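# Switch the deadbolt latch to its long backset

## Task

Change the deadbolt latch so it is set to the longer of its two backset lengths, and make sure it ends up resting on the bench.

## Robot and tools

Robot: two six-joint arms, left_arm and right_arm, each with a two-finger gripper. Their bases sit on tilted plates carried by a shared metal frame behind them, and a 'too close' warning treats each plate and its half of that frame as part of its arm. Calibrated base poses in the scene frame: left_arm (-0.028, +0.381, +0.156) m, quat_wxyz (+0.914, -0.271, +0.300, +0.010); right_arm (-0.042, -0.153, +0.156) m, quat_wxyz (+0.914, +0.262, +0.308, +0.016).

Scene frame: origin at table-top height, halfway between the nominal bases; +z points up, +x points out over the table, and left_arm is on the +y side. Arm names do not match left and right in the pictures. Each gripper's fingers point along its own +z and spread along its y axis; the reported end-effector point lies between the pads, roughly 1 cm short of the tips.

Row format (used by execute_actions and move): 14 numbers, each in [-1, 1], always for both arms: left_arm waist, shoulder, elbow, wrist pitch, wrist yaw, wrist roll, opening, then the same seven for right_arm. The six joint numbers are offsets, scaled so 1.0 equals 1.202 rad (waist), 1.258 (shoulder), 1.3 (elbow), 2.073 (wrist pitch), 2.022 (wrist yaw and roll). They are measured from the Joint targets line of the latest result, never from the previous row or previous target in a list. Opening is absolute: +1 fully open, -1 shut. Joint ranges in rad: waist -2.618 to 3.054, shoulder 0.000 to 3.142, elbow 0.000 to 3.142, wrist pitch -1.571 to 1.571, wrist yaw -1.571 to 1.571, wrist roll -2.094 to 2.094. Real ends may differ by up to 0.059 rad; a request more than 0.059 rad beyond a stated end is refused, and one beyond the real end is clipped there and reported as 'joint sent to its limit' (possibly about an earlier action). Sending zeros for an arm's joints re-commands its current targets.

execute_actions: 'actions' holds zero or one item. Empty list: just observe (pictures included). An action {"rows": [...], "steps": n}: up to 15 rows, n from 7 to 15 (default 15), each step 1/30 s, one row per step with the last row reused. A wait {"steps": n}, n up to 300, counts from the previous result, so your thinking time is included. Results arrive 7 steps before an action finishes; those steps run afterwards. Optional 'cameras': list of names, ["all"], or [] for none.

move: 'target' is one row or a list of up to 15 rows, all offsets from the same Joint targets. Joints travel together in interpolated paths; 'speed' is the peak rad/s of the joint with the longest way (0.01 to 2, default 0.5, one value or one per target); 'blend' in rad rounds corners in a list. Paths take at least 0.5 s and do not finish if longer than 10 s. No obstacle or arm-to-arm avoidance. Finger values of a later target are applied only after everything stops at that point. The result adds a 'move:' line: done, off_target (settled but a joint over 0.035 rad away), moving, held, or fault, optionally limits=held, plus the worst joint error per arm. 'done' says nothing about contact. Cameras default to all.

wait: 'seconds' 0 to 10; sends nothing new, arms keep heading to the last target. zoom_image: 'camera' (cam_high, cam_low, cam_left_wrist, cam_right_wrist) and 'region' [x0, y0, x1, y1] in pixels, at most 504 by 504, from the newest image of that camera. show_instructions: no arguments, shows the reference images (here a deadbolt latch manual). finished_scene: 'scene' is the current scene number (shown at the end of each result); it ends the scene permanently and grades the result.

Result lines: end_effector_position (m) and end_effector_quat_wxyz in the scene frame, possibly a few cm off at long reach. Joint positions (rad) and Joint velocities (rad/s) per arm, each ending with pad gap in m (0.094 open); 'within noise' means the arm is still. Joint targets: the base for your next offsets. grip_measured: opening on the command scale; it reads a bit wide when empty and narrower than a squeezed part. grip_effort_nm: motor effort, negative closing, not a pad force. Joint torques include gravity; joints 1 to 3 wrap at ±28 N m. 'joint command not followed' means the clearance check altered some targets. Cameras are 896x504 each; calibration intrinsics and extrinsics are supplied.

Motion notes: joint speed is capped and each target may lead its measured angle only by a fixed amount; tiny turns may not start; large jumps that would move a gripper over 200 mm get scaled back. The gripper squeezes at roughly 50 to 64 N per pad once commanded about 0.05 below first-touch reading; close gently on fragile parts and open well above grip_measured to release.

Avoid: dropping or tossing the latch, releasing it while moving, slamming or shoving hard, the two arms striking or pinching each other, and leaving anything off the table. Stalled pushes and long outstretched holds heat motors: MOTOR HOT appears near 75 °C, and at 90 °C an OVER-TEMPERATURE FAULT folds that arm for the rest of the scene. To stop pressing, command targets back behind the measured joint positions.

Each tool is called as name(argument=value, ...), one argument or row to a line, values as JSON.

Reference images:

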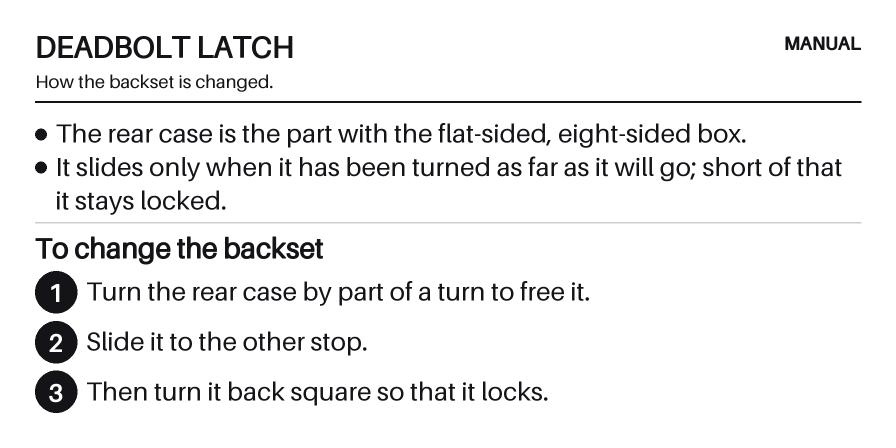

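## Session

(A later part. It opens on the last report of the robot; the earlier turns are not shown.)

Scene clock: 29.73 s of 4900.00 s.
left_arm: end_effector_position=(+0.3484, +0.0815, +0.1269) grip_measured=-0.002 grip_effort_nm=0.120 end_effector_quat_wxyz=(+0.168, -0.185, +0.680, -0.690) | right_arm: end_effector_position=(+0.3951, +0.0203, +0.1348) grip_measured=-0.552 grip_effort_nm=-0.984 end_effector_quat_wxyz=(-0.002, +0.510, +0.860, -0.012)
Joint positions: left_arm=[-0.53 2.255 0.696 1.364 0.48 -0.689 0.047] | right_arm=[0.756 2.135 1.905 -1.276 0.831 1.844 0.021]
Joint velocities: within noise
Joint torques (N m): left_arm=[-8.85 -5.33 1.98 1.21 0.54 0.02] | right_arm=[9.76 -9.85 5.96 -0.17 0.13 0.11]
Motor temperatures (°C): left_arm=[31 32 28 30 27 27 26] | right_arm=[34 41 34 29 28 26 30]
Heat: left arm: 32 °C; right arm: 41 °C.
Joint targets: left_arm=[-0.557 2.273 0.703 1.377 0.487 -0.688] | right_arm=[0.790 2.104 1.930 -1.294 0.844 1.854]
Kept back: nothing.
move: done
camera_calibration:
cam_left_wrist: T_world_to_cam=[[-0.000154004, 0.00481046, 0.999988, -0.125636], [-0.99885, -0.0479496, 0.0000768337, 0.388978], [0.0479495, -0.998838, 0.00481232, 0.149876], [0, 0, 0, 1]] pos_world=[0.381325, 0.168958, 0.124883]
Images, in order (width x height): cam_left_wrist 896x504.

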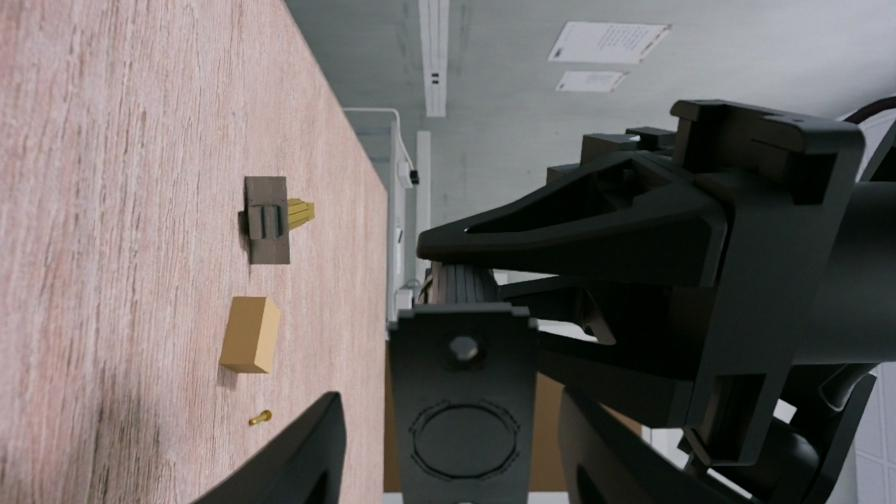

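execute_actions(
  actions=[
    {"rows":[[0,0,0,0,0,0,-0.1,0,0,0,0,0,0,-0.8],[0,0,0,0,0,0,-0.18,0,0,0,0,0,0,-0.8],[0,0,0,0,0,0,-0.24,0,0,0,0,0,0,-0.8],[0,0,0,0,0,0,-0.28,0,0,0,0,0,0,-0.8],[0,0,0,0,0,0,-0.31,0,0,0,0,0,0,-0.8],[0,0,0,0,0,0,-0.33,0,0,0,0,0,0,-0.8],[0,0,0,0,0,0,-0.35,0,0,0,0,0,0,-0.8],[0,0,0,0,0,0,-0.37,0,0,0,0,0,0,-0.8],[0,0,0,0,0,0,-0.39,0,0,0,0,0,0,-0.8],[0,0,0,0,0,0,-0.41,0,0,0,0,0,0,-0.8],[0,0,0,0,0,0,-0.43,0,0,0,0,0,0,-0.8],[0,0,0,0,0,0,-0.46,0,0,0,0,0,0,-0.8],[0,0,0,0,0,0,-0.5,0,0,0,0,0,0,-0.8],[0,0,0,0,0,0,-0.6,0,0,0,0,0,0,-0.8],[0,0,0,0,0,0,-0.75,0,0,0,0,0,0,-0.8]],"steps":15},
  ],
)

wait(
  seconds=0.5,
  cameras=["cam_left_wrist","cam_right_wrist"],
)

Scene clock: 30.87 s of 4900.00 s.
left_arm: end_effector_position=(+0.3487, +0.0816, +0.1272) grip_measured=-0.355 grip_effort_nm=-0.076 end_effector_quat_wxyz=(+0.169, -0.185, +0.679, -0.690) | right_arm: end_effector_position=(+0.3952, +0.0202, +0.1348) grip_measured=-0.552 grip_effort_nm=-0.979 end_effector_quat_wxyz=(-0.002, +0.510, +0.860, -0.012)
Joint positions: left_arm=[-0.53 2.255 0.696 1.366 0.479 -0.689 0.03] | right_arm=[0.756 2.135 1.905 -1.276 0.831 1.844 0.021]
Joint velocities: left_arm=[-0.027 0.002 0.002 -0.007 -0.051 -0.007 -0.03] | right_arm=[within noise]
Joint torques (N m): left_arm=[-8.79 -5.19 1.89 1.12 0.54 0.03] | right_arm=[9.77 -9.92 5.96 -0.17 0.12 0.1]
Motor temperatures (°C): left_arm=[32 32 28 30 27 27 26] | right_arm=[35 42 34 29 28 26 30]
Heat: left arm: 32 °C; right arm: 42 °C.
Joint targets: left_arm=[-0.557 2.273 0.703 1.377 0.487 -0.688] | right_arm=[0.790 2.104 1.930 -1.294 0.844 1.854]
Steps of this call (1-26: nothing new was sent; 27-34: this action's first 8). Readings (joint positions of left_arm | right_arm):
27: [-0.530 2.255 0.696 1.364 0.479 -0.689] | [0.756 2.135 1.905 -1.276 0.831 1.844]
28: [-0.530 2.255 0.696 1.364 0.479 -0.689] | [0.756 2.135 1.905 -1.276 0.831 1.844]
30: [-0.530 2.255 0.696 1.365 0.479 -0.689] | [0.756 2.135 1.905 -1.276 0.831 1.844]
34: the state above

Scene clock: 31.60 s of 4900.00 s.
left_arm: end_effector_position=(+0.3490, +0.0814, +0.1286) grip_measured=-0.467 grip_effort_nm=-1.018 end_effector_quat_wxyz=(+0.170, -0.184, +0.678, -0.691) | right_arm: end_effector_position=(+0.3953, +0.0201, +0.1348) grip_measured=-0.552 grip_effort_nm=-0.989 end_effector_quat_wxyz=(-0.001, +0.510, +0.860, -0.012)
Joint positions: left_arm=[-0.532 2.255 0.696 1.371 0.479 -0.69 0.025] | right_arm=[0.756 2.135 1.905 -1.276 0.832 1.845 0.021]
Joint velocities: within noise
Joint torques (N m): left_arm=[-8.54 -5.3 1.96 1.19 0.5 0.01] | right_arm=[9.76 -9.85 5.96 -0.18 0.12 0.1]
Motor temperatures (°C): left_arm=[32 32 28 30 27 27 26] | right_arm=[35 42 34 29 28 26 30]
Heat: left arm: 32 °C; right arm: 42 °C.
Joint targets: left_arm=[-0.557 2.273 0.703 1.377 0.487 -0.688] | right_arm=[0.790 2.104 1.930 -1.294 0.844 1.854]
Steps of this call (1-7: your previous action's last 7; 8-15: toward your last target; 16-22: nothing new was sent). Readings (joint positions of left_arm | right_arm):
1: [-0.531 2.255 0.696 1.367 0.479 -0.689] | [0.756 2.135 1.905 -1.276 0.831 1.844]
2: [-0.531 2.255 0.696 1.368 0.479 -0.690] | [0.756 2.135 1.905 -1.276 0.831 1.844]
4: [-0.532 2.255 0.696 1.371 0.479 -0.690] | [0.756 2.135 1.905 -1.276 0.832 1.844]
8: [-0.532 2.255 0.696 1.371 0.479 -0.690] | [0.756 2.135 1.905 -1.276 0.832 1.845]
22: the state above
All arms were judged still, so your last target was given up. Each gripper or tool keeps its last command.
camera_calibration:
cam_left_wrist: T_world_to_cam=[[-0.00484916, 0.00777391, 0.999958, -0.125979], [-0.99868, -0.0511787, -0.00444508, 0.390348], [0.051142, -0.998659, 0.00801182, 0.148193], [0, 0, 0, 1]] pos_world=[0.381643, 0.168952, 0.126522]
cam_right_wrist: T_world_to_cam=[[-0.881676, -0.471649, 0.013933, 0.358586], [-0.423511, 0.804018, 0.417364, 0.133428], [-0.208052, 0.362079, -0.908632, 0.285973], [0, 0, 0, 1]] pos_world=[0.432163, -0.0416969, 0.19916]
Images, in order (width x height): cam_left_wrist 896x504, cam_right_wrist 896x504.

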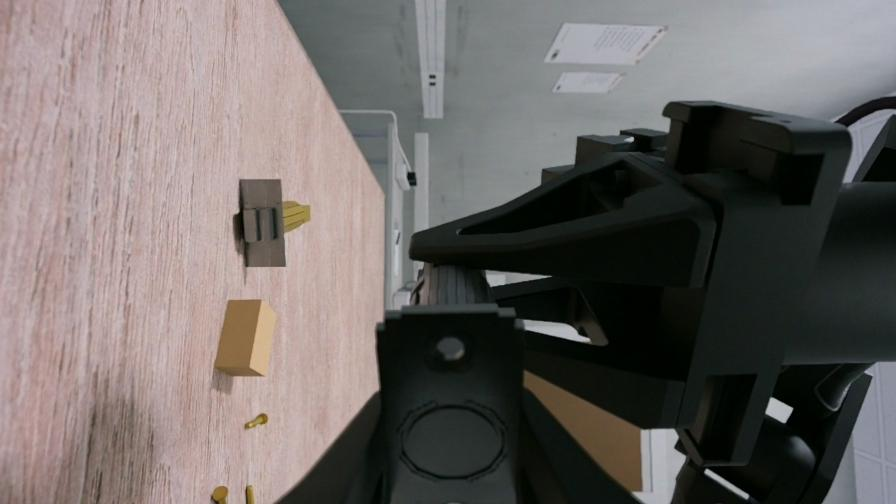

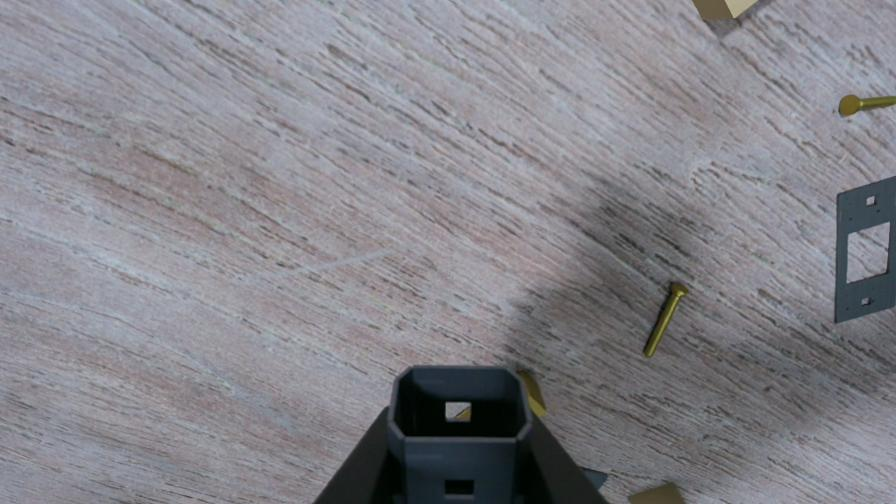

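move(
  target=[0,0,0,0,0,0.15,-0.8,0,0,0,0,0,0,-0.8],
  speed=0.4,
  cameras=["cam_left_wrist","cam_right_wrist"],
)

Scene clock: 33.33 s of 4900.00 s.
left_arm: end_effector_position=(+0.3492, +0.0815, +0.1286) grip_measured=-0.467 grip_effort_nm=-1.018 end_effector_quat_wxyz=(+0.268, -0.085, +0.698, -0.659) | right_arm: end_effector_position=(+0.3953, +0.0201, +0.1348) grip_measured=-0.552 grip_effort_nm=-0.984 end_effector_quat_wxyz=(-0.001, +0.510, +0.860, -0.012)
Joint positions: left_arm=[-0.532 2.255 0.696 1.371 0.478 -0.402 0.025] | right_arm=[0.756 2.135 1.905 -1.277 0.832 1.845 0.021]
Joint velocities: within noise
Joint torques (N m): left_arm=[-8.53 -5.29 2.03 1.17 0.51 0.2] | right_arm=[9.74 -9.85 5.96 -0.17 0.12 0.09]
Motor temperatures (°C): left_arm=[32 32 28 30 27 27 27] | right_arm=[35 42 34 29 28 26 30]
Heat: left arm: 32 °C; right arm: 42 °C.
Joint targets: left_arm=[-0.557 2.273 0.703 1.378 0.487 -0.385] | right_arm=[0.790 2.104 1.930 -1.294 0.844 1.854]
Kept back: nothing.
move: done
camera_calibration:
cam_left_wrist: T_world_to_cam=[[-0.25269, -0.131303, 0.958597, -0.0227379], [-0.965066, -0.0367047, -0.259423, 0.410357], [0.069248, -0.990663, -0.117441, 0.157419], [0, 0, 0, 1]] pos_world=[0.379375, 0.168026, 0.14674]
cam_right_wrist: T_world_to_cam=[[-0.881901, -0.471222, 0.0141746, 0.358564], [-0.423051, 0.8043, 0.417288, 0.133269], [-0.208036, 0.36201, -0.908664, 0.285981], [0, 0, 0, 1]] pos_world=[0.432092, -0.0417534, 0.199167]
Images, in order (width x height): cam_left_wrist 896x504, cam_right_wrist 896x504.

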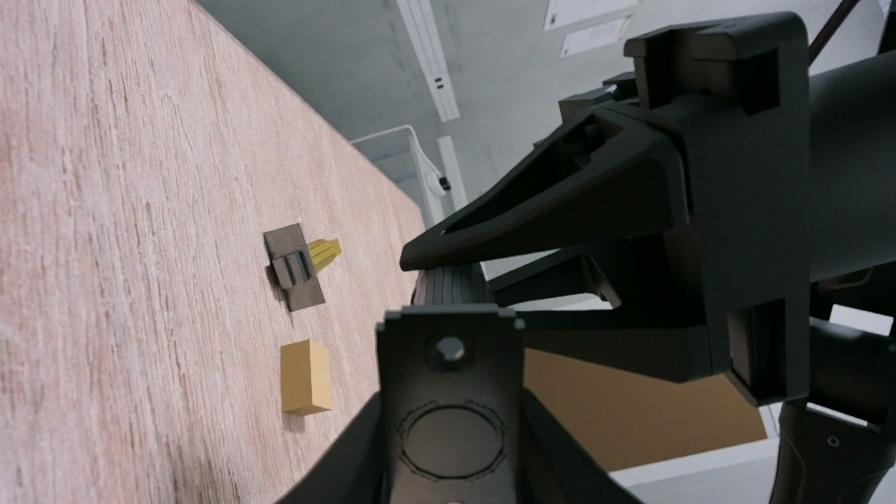

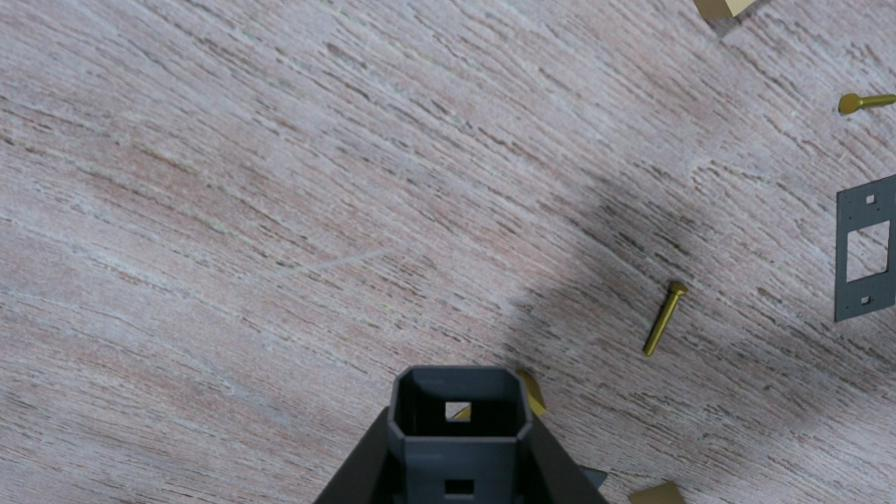

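move(
  target=[0,0,0,0,0,0.6,-0.8,0,0,0,0,0,0,-0.8],
  speed=0.8,
  cameras=["cam_left_wrist","cam_right_wrist"],
)

Scene clock: 36.13 s of 4900.00 s.
left_arm: end_effector_position=(+0.3519, +0.0816, +0.1321) grip_measured=-0.467 grip_effort_nm=-1.023 end_effector_quat_wxyz=(+0.593, +0.310, +0.625, -0.403) | right_arm: end_effector_position=(+0.3967, +0.0197, +0.1363) grip_measured=-0.529 grip_effort_nm=-0.984 end_effector_quat_wxyz=(+0.006, +0.509, +0.861, -0.012)
Joint positions: left_arm=[-0.533 2.255 0.701 1.38 0.486 0.76 0.025] | right_arm=[0.761 2.135 1.905 -1.276 0.846 1.845 0.022]
Joint velocities: within noise
Joint torques (N m): left_arm=[-8.53 -5.29 1.54 1.09 0.44 0.81] | right_arm=[9.4 -9.8 5.94 -0.17 -0.02 0.09]
Motor temperatures (°C): left_arm=[32 32 28 30 27 27 27] | right_arm=[35 43 34 29 28 26 30]
Heat: left arm: 32 °C; right arm: 43 °C.
Joint targets: left_arm=[-0.557 2.273 0.703 1.378 0.487 0.828] | right_arm=[0.790 2.105 1.930 -1.294 0.844 1.854]
Kept back: nothing.
move: off_target (left_arm); left_arm: the wrist roll is farthest, 0.068 rad from its target
camera_calibration:
cam_left_wrist: T_world_to_cam=[[-0.865463, -0.488088, 0.112886, 0.331107], [-0.293885, 0.31216, -0.903431, 0.234289], [0.405716, -0.815062, -0.413605, 0.0641602], [0, 0, 0, 1]] pos_world=[0.329384, 0.140768, 0.200824]
cam_right_wrist: T_world_to_cam=[[-0.880825, -0.4734, 0.00634484, 0.360332], [-0.430293, 0.806065, 0.406335, 0.137882], [-0.197473, 0.355179, -0.913702, 0.284434], [0, 0, 0, 1]] pos_world=[0.432887, -0.0415856, 0.201576]
Images, in order (width x height): cam_left_wrist 896x504, cam_right_wrist 896x504.

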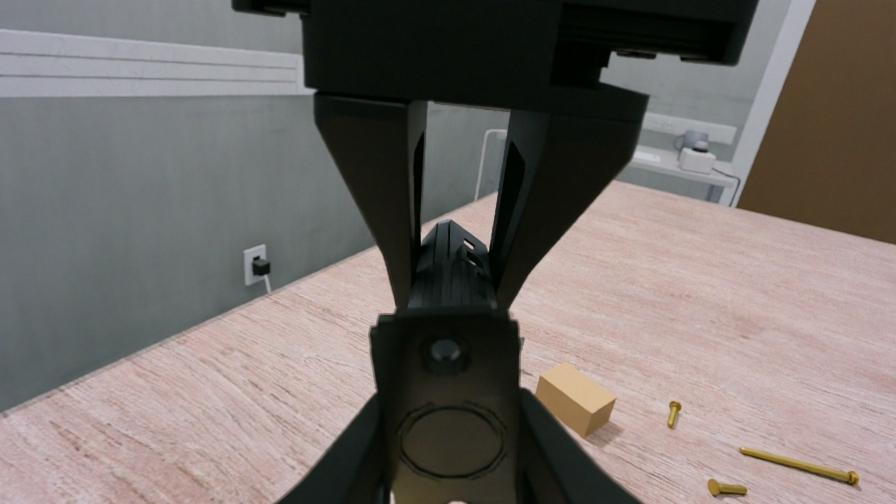

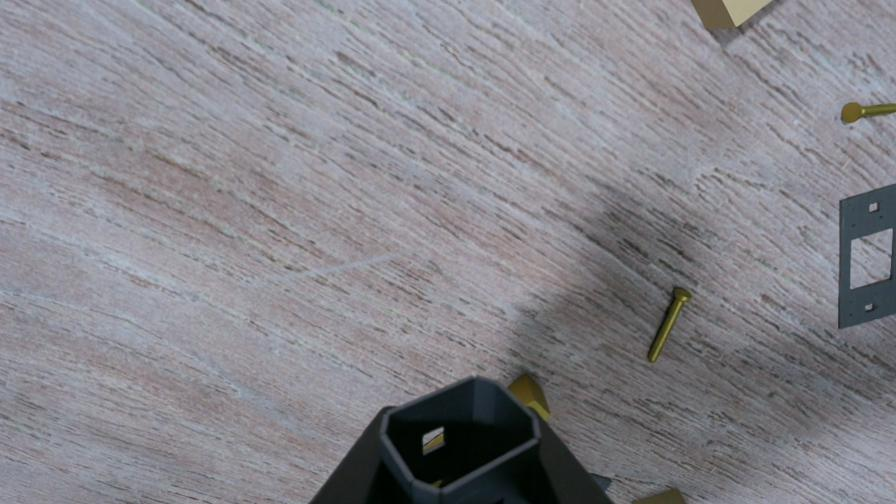

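move(
  target=[
    [0,0,0,0,0,0,-0.8,0,0,0,0,0,0,-0.25],
    [0,0,0,0,0,-0.22,-0.8,0,0,0,0,0,0,-0.25],
  ],
  speed=0.5,
  cameras=["cam_left_wrist","cam_right_wrist"],
)

zoom_image(
  camera="cam_right_wrist",
  region=[330, 330, 590, 504],
)

Scene clock: 39.23 s of 4900.00 s.
left_arm: end_effector_position=(+0.3510, +0.0811, +0.1260) grip_measured=-0.468 grip_effort_nm=-1.018 end_effector_quat_wxyz=(+0.500, +0.188, +0.682, -0.500) | right_arm: end_effector_position=(+0.3969, +0.0193, +0.1368) grip_measured=-0.252 grip_effort_nm=0.149 end_effector_quat_wxyz=(+0.006, +0.509, +0.860, -0.012)
Joint positions: left_arm=[-0.533 2.258 0.701 1.368 0.463 0.388 0.025] | right_arm=[0.761 2.133 1.905 -1.277 0.846 1.845 0.035]
Joint velocities: within noise
Joint torques (N m): left_arm=[-8.53 -5.5 1.57 1.19 0.69 -0.02] | right_arm=[9.4 -9.66 5.97 -0.16 -0.02 0.09]
Motor temperatures (°C): left_arm=[32 32 28 30 27 27 27] | right_arm=[36 43 34 29 28 26 30]
Heat: left arm: 32 °C; right arm: 43 °C.
Joint targets: left_arm=[-0.557 2.273 0.703 1.377 0.487 0.384] | right_arm=[0.790 2.105 1.930 -1.294 0.844 1.854]
Kept back: nothing.
move: done
camera_calibration:
cam_left_wrist: T_world_to_cam=[[-0.764493, -0.437377, 0.473553, 0.245739], [-0.588203, 0.172723, -0.790053, 0.329104], [0.263758, -0.882535, -0.389312, 0.113778], [0, 0, 0, 1]] pos_world=[0.351436, 0.15105, 0.187934]
cam_right_wrist: T_world_to_cam=[[-0.881095, -0.472901, 0.00595362, 0.360443], [-0.429877, 0.806056, 0.406792, 0.137864], [-0.197171, 0.355863, -0.913501, 0.284829], [0, 0, 0, 1]] pos_world=[0.43301, -0.0420321, 0.201963]
Images, in order (width x height): cam_left_wrist 896x504, cam_right_wrist 896x504.

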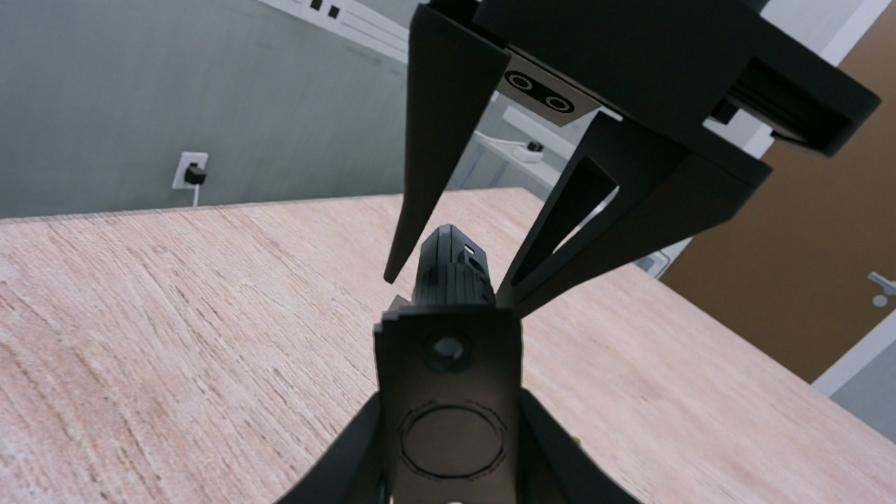

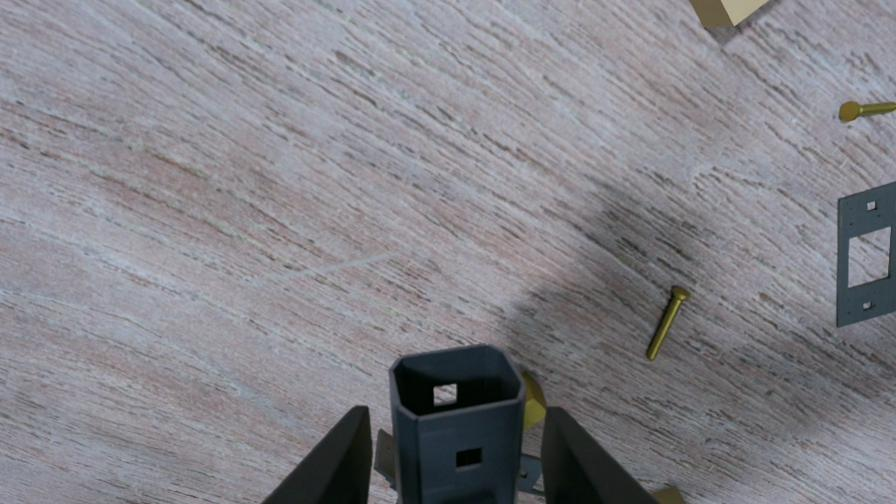

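Scaled by 1.938 from the camera's 896x504 image, which has a finer 1280x720 frame.

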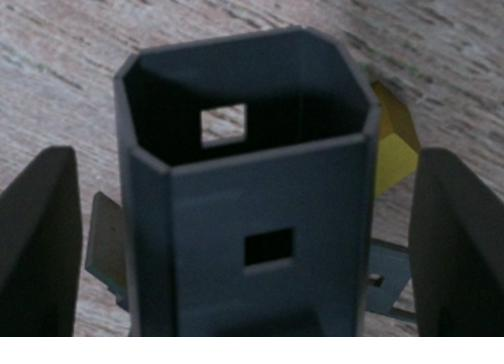

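move(
  target=[0,0,0,0,0,-0.086,-0.8,0,0,0,0,0,0,-0.25],
  speed=0.4,
  cameras=["cam_left_wrist","cam_right_wrist"],
)

zoom_image(
  camera="cam_right_wrist",
  region=[330, 330, 590, 504],
)

Scene clock: 40.83 s of 4900.00 s.
left_arm: end_effector_position=(+0.3510, +0.0810, +0.1259) grip_measured=-0.468 grip_effort_nm=-1.023 end_effector_quat_wxyz=(+0.454, +0.127, +0.696, -0.542) | right_arm: end_effector_position=(+0.3969, +0.0193, +0.1368) grip_measured=-0.252 grip_effort_nm=0.144 end_effector_quat_wxyz=(+0.006, +0.509, +0.860, -0.012)
Joint positions: left_arm=[-0.533 2.258 0.701 1.367 0.463 0.213 0.025] | right_arm=[0.761 2.133 1.905 -1.277 0.846 1.845 0.035]
Joint velocities: within noise
Joint torques (N m): left_arm=[-8.49 -5.42 1.51 1.22 0.68 -0.03] | right_arm=[9.39 -9.66 5.96 -0.17 -0.02 0.08]
Motor temperatures (°C): left_arm=[33 32 28 30 27 27 27] | right_arm=[36 43 34 29 28 26 30]
Heat: left arm: 33 °C; right arm: 43 °C.
Joint targets: left_arm=[-0.557 2.273 0.703 1.378 0.487 0.210] | right_arm=[0.790 2.105 1.930 -1.294 0.844 1.854]
Kept back: nothing.
move: done
camera_calibration:
cam_left_wrist: T_world_to_cam=[[-0.680809, -0.390196, 0.619876, 0.194142], [-0.702509, 0.108316, -0.703384, 0.363437], [0.207315, -0.914338, -0.347859, 0.1309], [0, 0, 0, 1]] pos_world=[0.360354, 0.156074, 0.180826]
cam_right_wrist: T_world_to_cam=[[-0.881095, -0.472901, 0.00595362, 0.360443], [-0.429877, 0.806056, 0.406792, 0.137864], [-0.197171, 0.355863, -0.913501, 0.284829], [0, 0, 0, 1]] pos_world=[0.43301, -0.0420321, 0.201963]
Images, in order (width x height): cam_left_wrist 896x504, cam_right_wrist 896x504.

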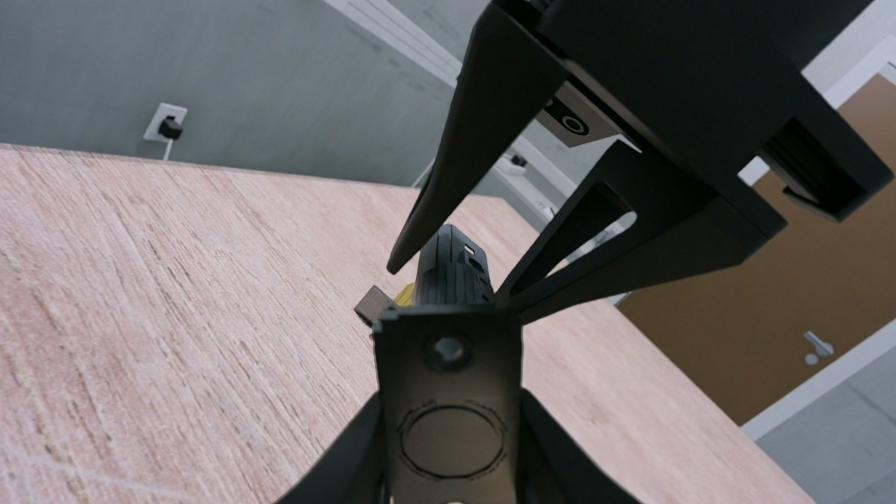

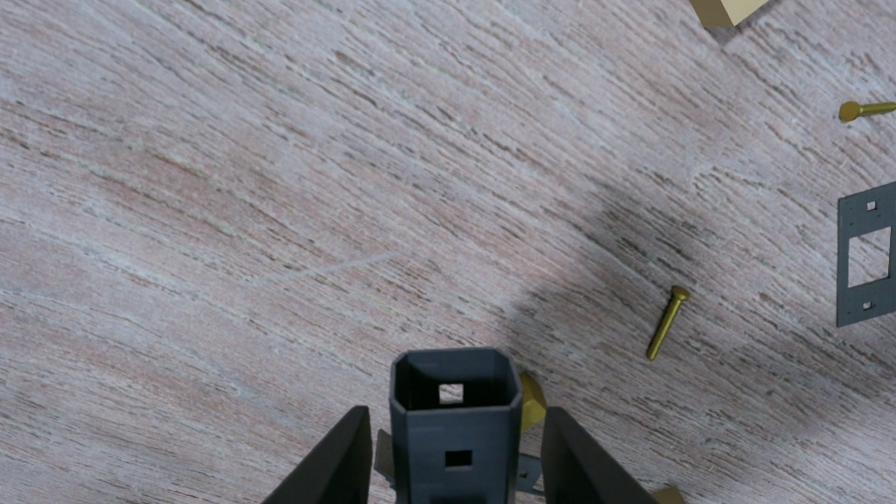

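Scaled by 1.938 from the camera's 896x504 image, which has a finer 1280x720 frame.

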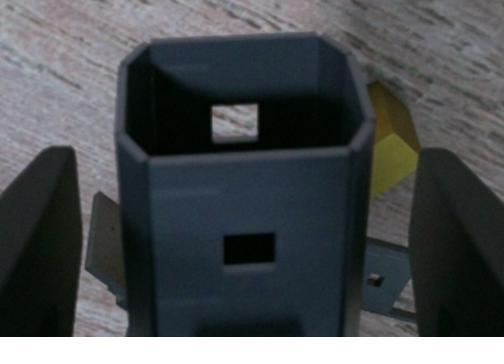

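execute_actions(
  actions=[
    {"rows":[[0,0,0,0,0,0,-0.8,0,0,0,0,0,0,-0.3],[0,0,0,0,0,0,-0.8,0,0,0,0,0,0,-0.35],[0,0,0,0,0,0,-0.8,0,0,0,0,0,0,-0.4],[0,0,0,0,0,0,-0.8,0,0,0,0,0,0,-0.43],[0,0,0,0,0,0,-0.8,0,0,0,0,0,0,-0.46],[0,0,0,0,0,0,-0.8,0,0,0,0,0,0,-0.49],[0,0,0,0,0,0,-0.8,0,0,0,0,0,0,-0.52],[0,0,0,0,0,0,-0.8,0,0,0,0,0,0,-0.55],[0,0,0,0,0,0,-0.8,0,0,0,0,0,0,-0.6],[0,0,0,0,0,0,-0.8,0,0,0,0,0,0,-0.65],[0,0,0,0,0,0,-0.8,0,0,0,0,0,0,-0.7],[0,0,0,0,0,0,-0.8,0,0,0,0,0,0,-0.8]],"steps":15},
  ],
)

move(
  target=[0,0,0,0,0,0.03,-0.8,0,0,0,0,0,0,-0.8],
  speed=0.3,
  cameras=["cam_left_wrist","cam_right_wrist"],
)

Scene clock: 41.60 s of 4900.00 s.
left_arm: end_effector_position=(+0.3508, +0.0809, +0.1258) grip_measured=-0.468 grip_effort_nm=-1.023 end_effector_quat_wxyz=(+0.453, +0.127, +0.696, -0.542) | right_arm: end_effector_position=(+0.3969, +0.0193, +0.1368) grip_measured=-0.529 grip_effort_nm=-0.364 end_effector_quat_wxyz=(+0.006, +0.509, +0.860, -0.012)
Joint positions: left_arm=[-0.533 2.258 0.701 1.366 0.463 0.212 0.025] | right_arm=[0.761 2.133 1.905 -1.277 0.846 1.845 0.022]
Joint velocities: left_arm=[within noise] | right_arm=[0.002 -0.017 0.007 -0.007 -0.007 0.007 -0.03]
Joint torques (N m): left_arm=[-8.34 -5.55 1.65 1.27 0.61 -0.01] | right_arm=[9.39 -9.62 5.91 -0.15 -0.02 0.09]
Motor temperatures (°C): left_arm=[33 32 28 30 27 27 27] | right_arm=[36 42 34 29 28 26 30]
Heat: left arm: 33 °C; right arm: 42 °C.
Joint targets: left_arm=[-0.557 2.273 0.703 1.378 0.487 0.210] | right_arm=[0.790 2.105 1.930 -1.294 0.844 1.854]
Steps of this call (1-15: nothing new was sent; 16-23: this action's first 8). Readings (joint positions of left_arm | right_arm):
16: [-0.533 2.258 0.701 1.367 0.463 0.212] | [0.761 2.133 1.905 -1.277 0.846 1.845]
17: [-0.533 2.258 0.701 1.367 0.463 0.212] | [0.761 2.133 1.905 -1.277 0.846 1.845]
19: [-0.533 2.258 0.701 1.367 0.463 0.212] | [0.761 2.133 1.905 -1.277 0.846 1.845]
23: the state above

Scene clock: 42.63 s of 4900.00 s.
left_arm: end_effector_position=(+0.3507, +0.0809, +0.1257) grip_measured=-0.468 grip_effort_nm=-1.018 end_effector_quat_wxyz=(+0.462, +0.139, +0.694, -0.535) | right_arm: end_effector_position=(+0.3969, +0.0193, +0.1368) grip_measured=-0.554 grip_effort_nm=-0.984 end_effector_quat_wxyz=(+0.006, +0.509, +0.860, -0.012)
Joint positions: left_arm=[-0.533 2.258 0.701 1.365 0.463 0.245 0.025] | right_arm=[0.761 2.133 1.905 -1.277 0.846 1.845 0.021]
Joint velocities: within noise
Joint torques (N m): left_arm=[-8.59 -5.49 1.57 1.24 0.68 0.34] | right_arm=[9.4 -9.66 5.96 -0.16 -0.02 0.09]
Motor temperatures (°C): left_arm=[33 32 28 30 27 27 27] | right_arm=[36 42 34 29 28 26 30]
Heat: left arm: 33 °C; right arm: 42 °C.
Joint targets: left_arm=[-0.557 2.273 0.703 1.378 0.487 0.270] | right_arm=[0.790 2.105 1.930 -1.294 0.844 1.854]
Kept back: nothing.
move: done
camera_calibration:
cam_left_wrist: T_world_to_cam=[[-0.697704, -0.398829, 0.5951, 0.20371], [-0.683272, 0.120831, -0.720097, 0.357411], [0.215289, -0.90903, -0.356813, 0.128621], [0, 0, 0, 1]] pos_world=[0.358647, 0.154979, 0.182036]
cam_right_wrist: T_world_to_cam=[[-0.881095, -0.472901, 0.00595362, 0.360443], [-0.429877, 0.806056, 0.406792, 0.137864], [-0.197171, 0.355863, -0.913501, 0.284829], [0, 0, 0, 1]] pos_world=[0.43301, -0.0420321, 0.201963]
Images, in order (width x height): cam_left_wrist 896x504, cam_right_wrist 896x504.

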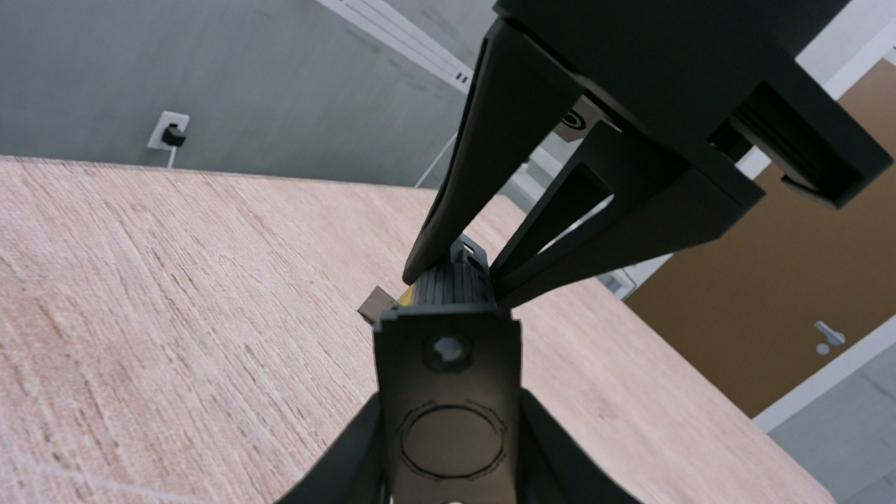

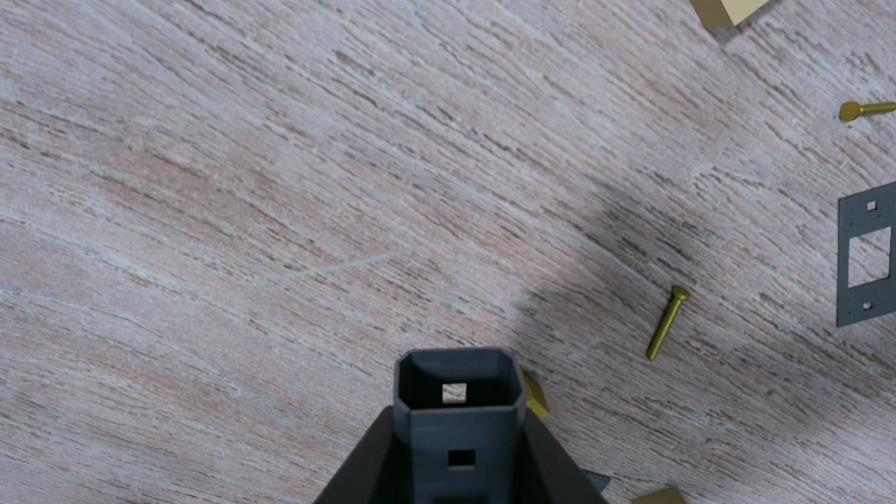

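move(
  target=[0,0,0,0,0,-0.008,-0.85,0,0,0,0,0.12,0,-0.85],
  speed=0.2,
  cameras=["cam_left_wrist","cam_right_wrist"],
)

zoom_image(
  camera="cam_left_wrist",
  region=[300, 150, 600, 450],
)

Scene clock: 44.47 s of 4900.00 s.
left_arm: end_effector_position=(+0.3556, +0.0812, +0.1285) grip_measured=-0.468 grip_effort_nm=-1.023 end_effector_quat_wxyz=(+0.470, +0.138, +0.690, -0.534) | right_arm: end_effector_position=(+0.4088, +0.0108, +0.1436) grip_measured=-0.554 grip_effort_nm=-0.984 end_effector_quat_wxyz=(+0.060, +0.503, +0.862, -0.019)
Joint positions: left_arm=[-0.533 2.258 0.712 1.372 0.466 0.246 0.025] | right_arm=[0.779 2.133 1.905 -1.277 0.957 1.845 0.021]
Joint velocities: within noise
Joint torques (N m): left_arm=[-8.54 -5.64 0.72 1.18 0.65 0.05] | right_arm=[7.97 -9.58 5.98 -0.14 1.53 0.09]
Motor temperatures (°C): left_arm=[33 32 28 31 27 27 27] | right_arm=[36 42 34 29 28 26 30]
Heat: left arm: 33 °C; right arm: 42 °C.
Joint targets: left_arm=[-0.557 2.273 0.703 1.377 0.487 0.254] | right_arm=[0.789 2.105 1.930 -1.294 1.087 1.854]
Kept back: nothing.
move: off_target (right_arm); right_arm: the wrist yaw is farthest, 0.130 rad from its target
camera_calibration:
cam_left_wrist: T_world_to_cam=[[-0.701871, -0.40311, 0.587264, 0.208493], [-0.674128, 0.109631, -0.730433, 0.361703], [0.230063, -0.908561, -0.348694, 0.122501], [0, 0, 0, 1]] pos_world=[0.361987, 0.155691, 0.184475]
cam_right_wrist: T_world_to_cam=[[-0.873134, -0.486079, -0.036925, 0.369963], [-0.472161, 0.824428, 0.312061, 0.177693], [-0.121244, 0.289906, -0.949344, 0.271298], [0, 0, 0, 1]] pos_world=[0.43982, -0.0453146, 0.215765]
Images, in order (width x height): cam_left_wrist 896x504, cam_right_wrist 896x504.

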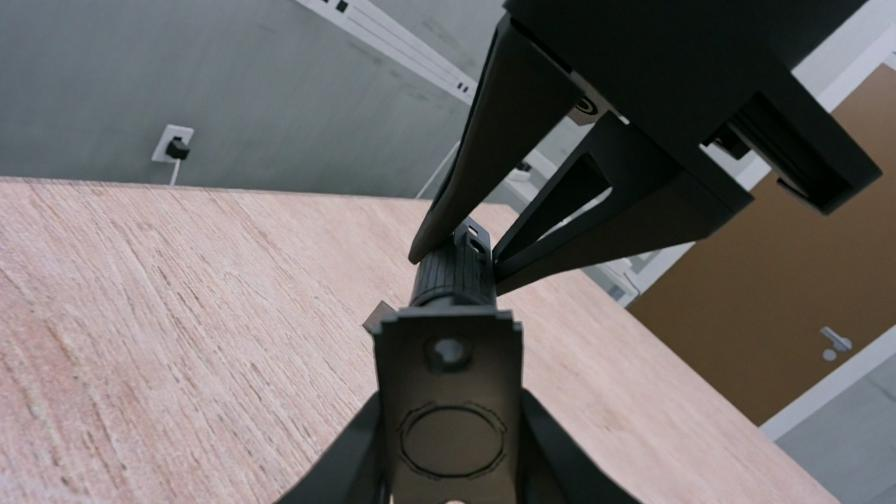

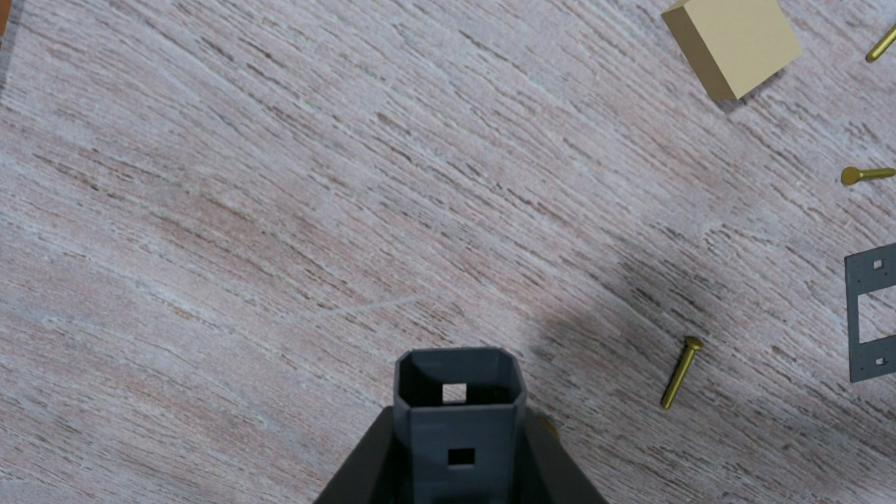

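Scaled by 1.680 from the camera's 896x504 image, which has a finer 1280x720 frame.

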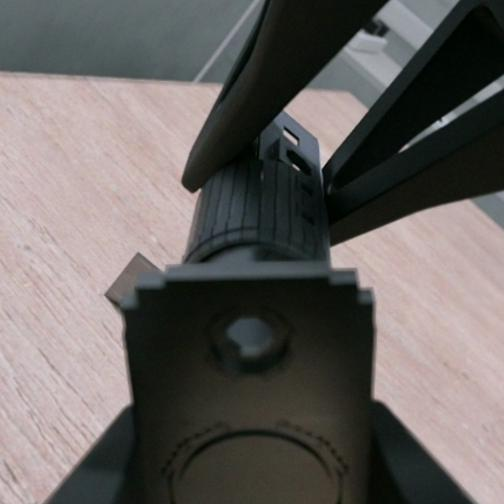

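move(
  target=[0,0,0,0,0,-0.475,-0.85,0,0,0,0,-0.02,0,-0.85],
  speed=0.6,
  cameras=["cam_left_wrist","cam_right_wrist"],
)

zoom_image(
  camera="cam_left_wrist",
  region=[300, 150, 600, 450],
)

Scene clock: 47.00 s of 4900.00 s.
left_arm: end_effector_position=(+0.3553, +0.0807, +0.1302) grip_measured=-0.468 grip_effort_nm=-1.023 end_effector_quat_wxyz=(+0.188, -0.178, +0.678, -0.688) | right_arm: end_effector_position=(+0.4086, +0.0107, +0.1436) grip_measured=-0.554 grip_effort_nm=-0.989 end_effector_quat_wxyz=(+0.060, +0.502, +0.862, -0.020)
Joint positions: left_arm=[-0.535 2.258 0.712 1.375 0.471 -0.663 0.025] | right_arm=[0.779 2.133 1.905 -1.279 0.956 1.845 0.021]
Joint velocities: within noise
Joint torques (N m): left_arm=[-8.29 -5.55 0.69 1.15 0.61 -0.53] | right_arm=[7.97 -9.59 5.97 -0.12 1.08 0.09]
Motor temperatures (°C): left_arm=[33 32 28 31 27 27 27] | right_arm=[36 42 34 29 28 26 30]
Heat: left arm: 33 °C; right arm: 42 °C.
Joint targets: left_arm=[-0.557 2.273 0.703 1.378 0.487 -0.706] | right_arm=[0.789 2.105 1.930 -1.294 1.046 1.854]
Kept back: nothing.
move: off_target (left_arm, right_arm); left_arm: the wrist roll is farthest, 0.043 rad from its target; right_arm: the wrist yaw is farthest, 0.090 rad from its target
camera_calibration:
cam_left_wrist: T_world_to_cam=[[-0.0373933, -0.00520196, 0.999287, -0.114805], [-0.99704, -0.067035, -0.0376581, 0.401595], [0.0671831, -0.997737, -0.00267991, 0.142759], [0, 0, 0, 1]] pos_world=[0.386522, 0.16876, 0.130229]
cam_right_wrist: T_world_to_cam=[[-0.872624, -0.487076, -0.0358287, 0.369335], [-0.472775, 0.82404, 0.312158, 0.177941], [-0.122521, 0.289336, -0.949354, 0.271833], [0, 0, 0, 1]] pos_world=[0.439722, -0.045387, 0.215753]
Images, in order (width x height): cam_left_wrist 896x504, cam_right_wrist 896x504.

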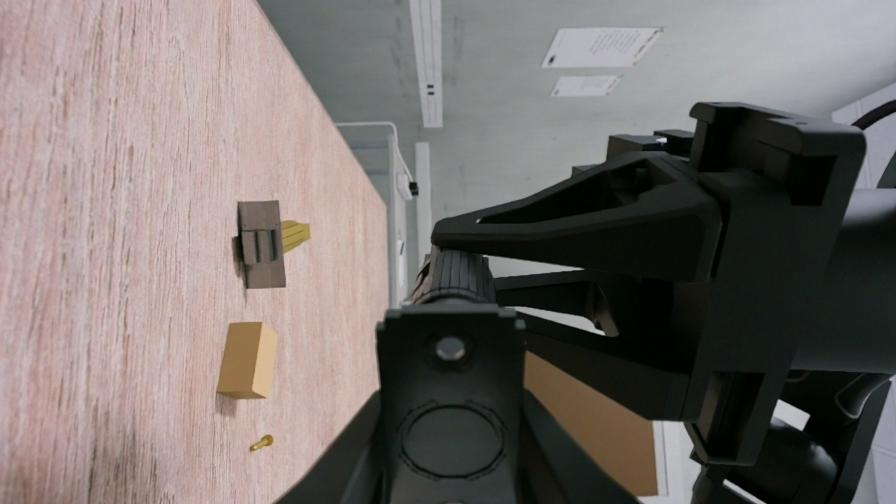

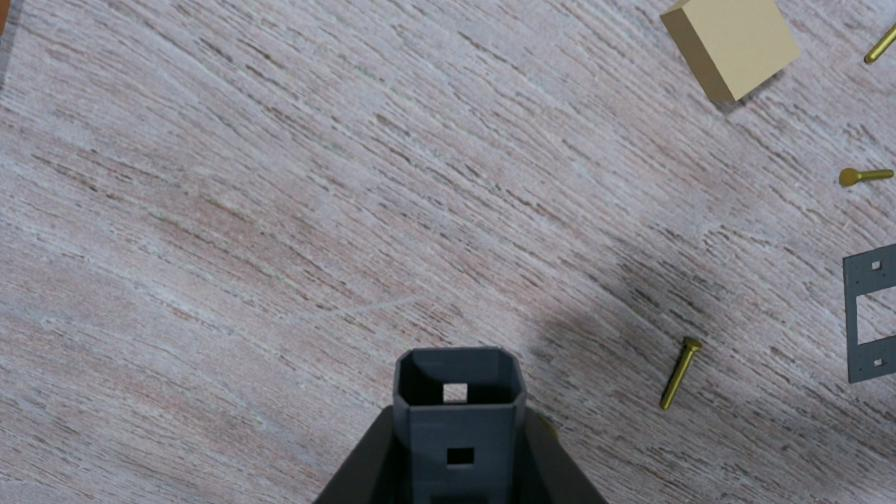

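Scaled by 1.680 from the camera's 896x504 image, which has a finer 1280x720 frame.

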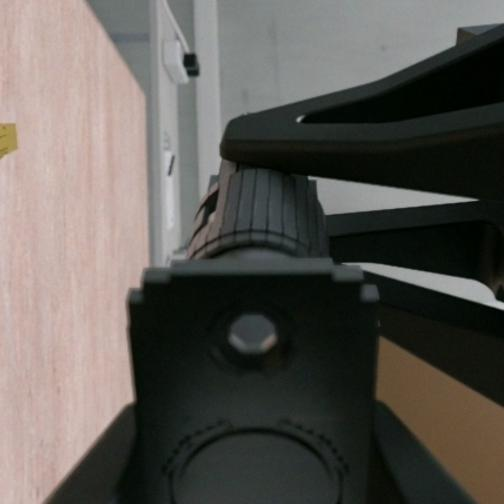

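move(
  target=[0,0,0,0,0,0.01,-0.85,0,0,0,0,-0.095,0,-0.85],
  speed=0.3,
  cameras=["cam_left_wrist","cam_low"],
)

zoom_image(
  camera="cam_low",
  region=[380, 150, 560, 290],
)

Scene clock: 48.33 s of 4900.00 s.
left_arm: end_effector_position=(+0.3512, +0.0805, +0.1301) grip_measured=-0.468 grip_effort_nm=-1.028 end_effector_quat_wxyz=(+0.182, -0.177, +0.678, -0.690) | right_arm: end_effector_position=(+0.4022, +0.0123, +0.1423) grip_measured=-0.554 grip_effort_nm=-0.984 end_effector_quat_wxyz=(+0.035, +0.502, +0.864, -0.018)
Joint positions: left_arm=[-0.535 2.258 0.703 1.376 0.478 -0.668 0.025] | right_arm=[0.773 2.129 1.905 -1.292 0.907 1.845 0.021]
Joint velocities: within noise
Joint torques (N m): left_arm=[-8.4 -5.53 1.44 1.14 0.53 -0.22] | right_arm=[8.35 -9.2 5.96 0 -0.56 0.09]
Motor temperatures (°C): left_arm=[33 32 28 31 27 27 27] | right_arm=[36 42 34 29 28 26 30]
Heat: left arm: 33 °C; right arm: 42 °C.
Joint targets: left_arm=[-0.557 2.273 0.703 1.378 0.487 -0.686] | right_arm=[0.789 2.105 1.930 -1.294 0.854 1.854]
Kept back: nothing.
move: off_target (right_arm); right_arm: the wrist yaw is farthest, 0.053 rad from its target
camera_calibration:
cam_left_wrist: T_world_to_cam=[[-0.0307843, 0.000112578, 0.999526, -0.117662], [-0.997917, -0.0567267, -0.0307284, 0.39606], [0.0566964, -0.99839, 0.00185864, 0.145983], [0, 0, 0, 1]] pos_world=[0.383336, 0.168229, 0.129506]
Images, in order (width x height): cam_low 896x504, cam_left_wrist 896x504.

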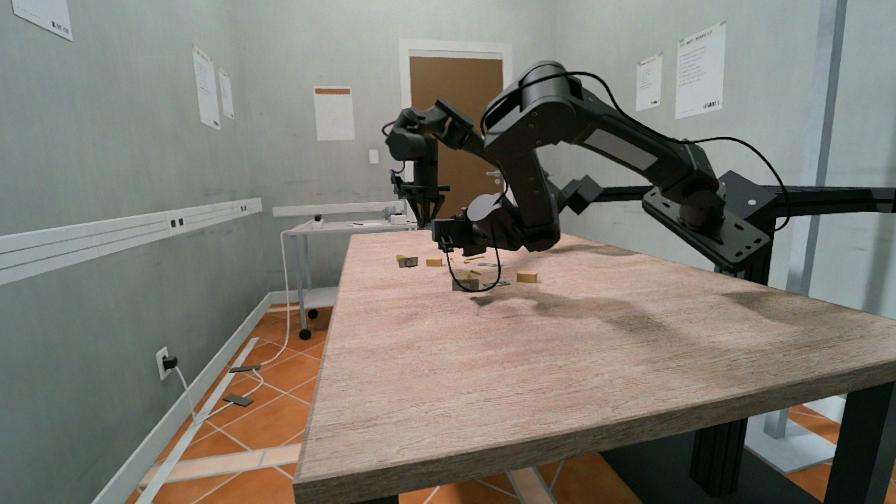

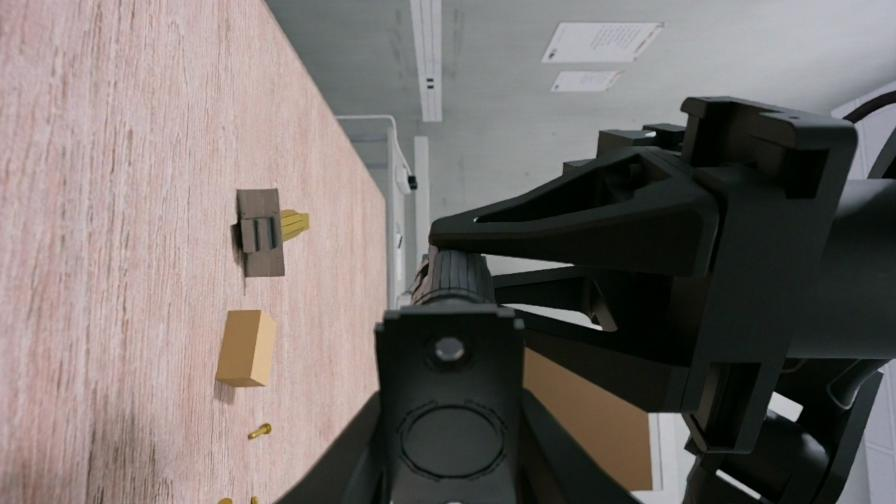

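Scaled by 2.800 from the camera's 896x504 image, which has a finer 1280x720 frame.

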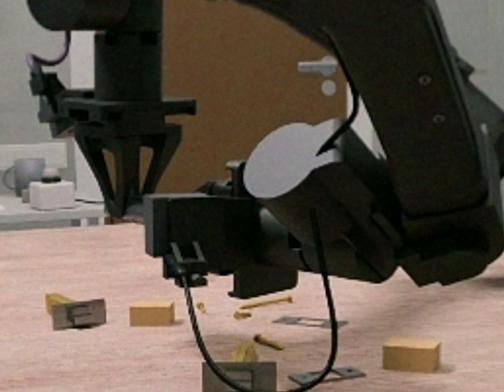

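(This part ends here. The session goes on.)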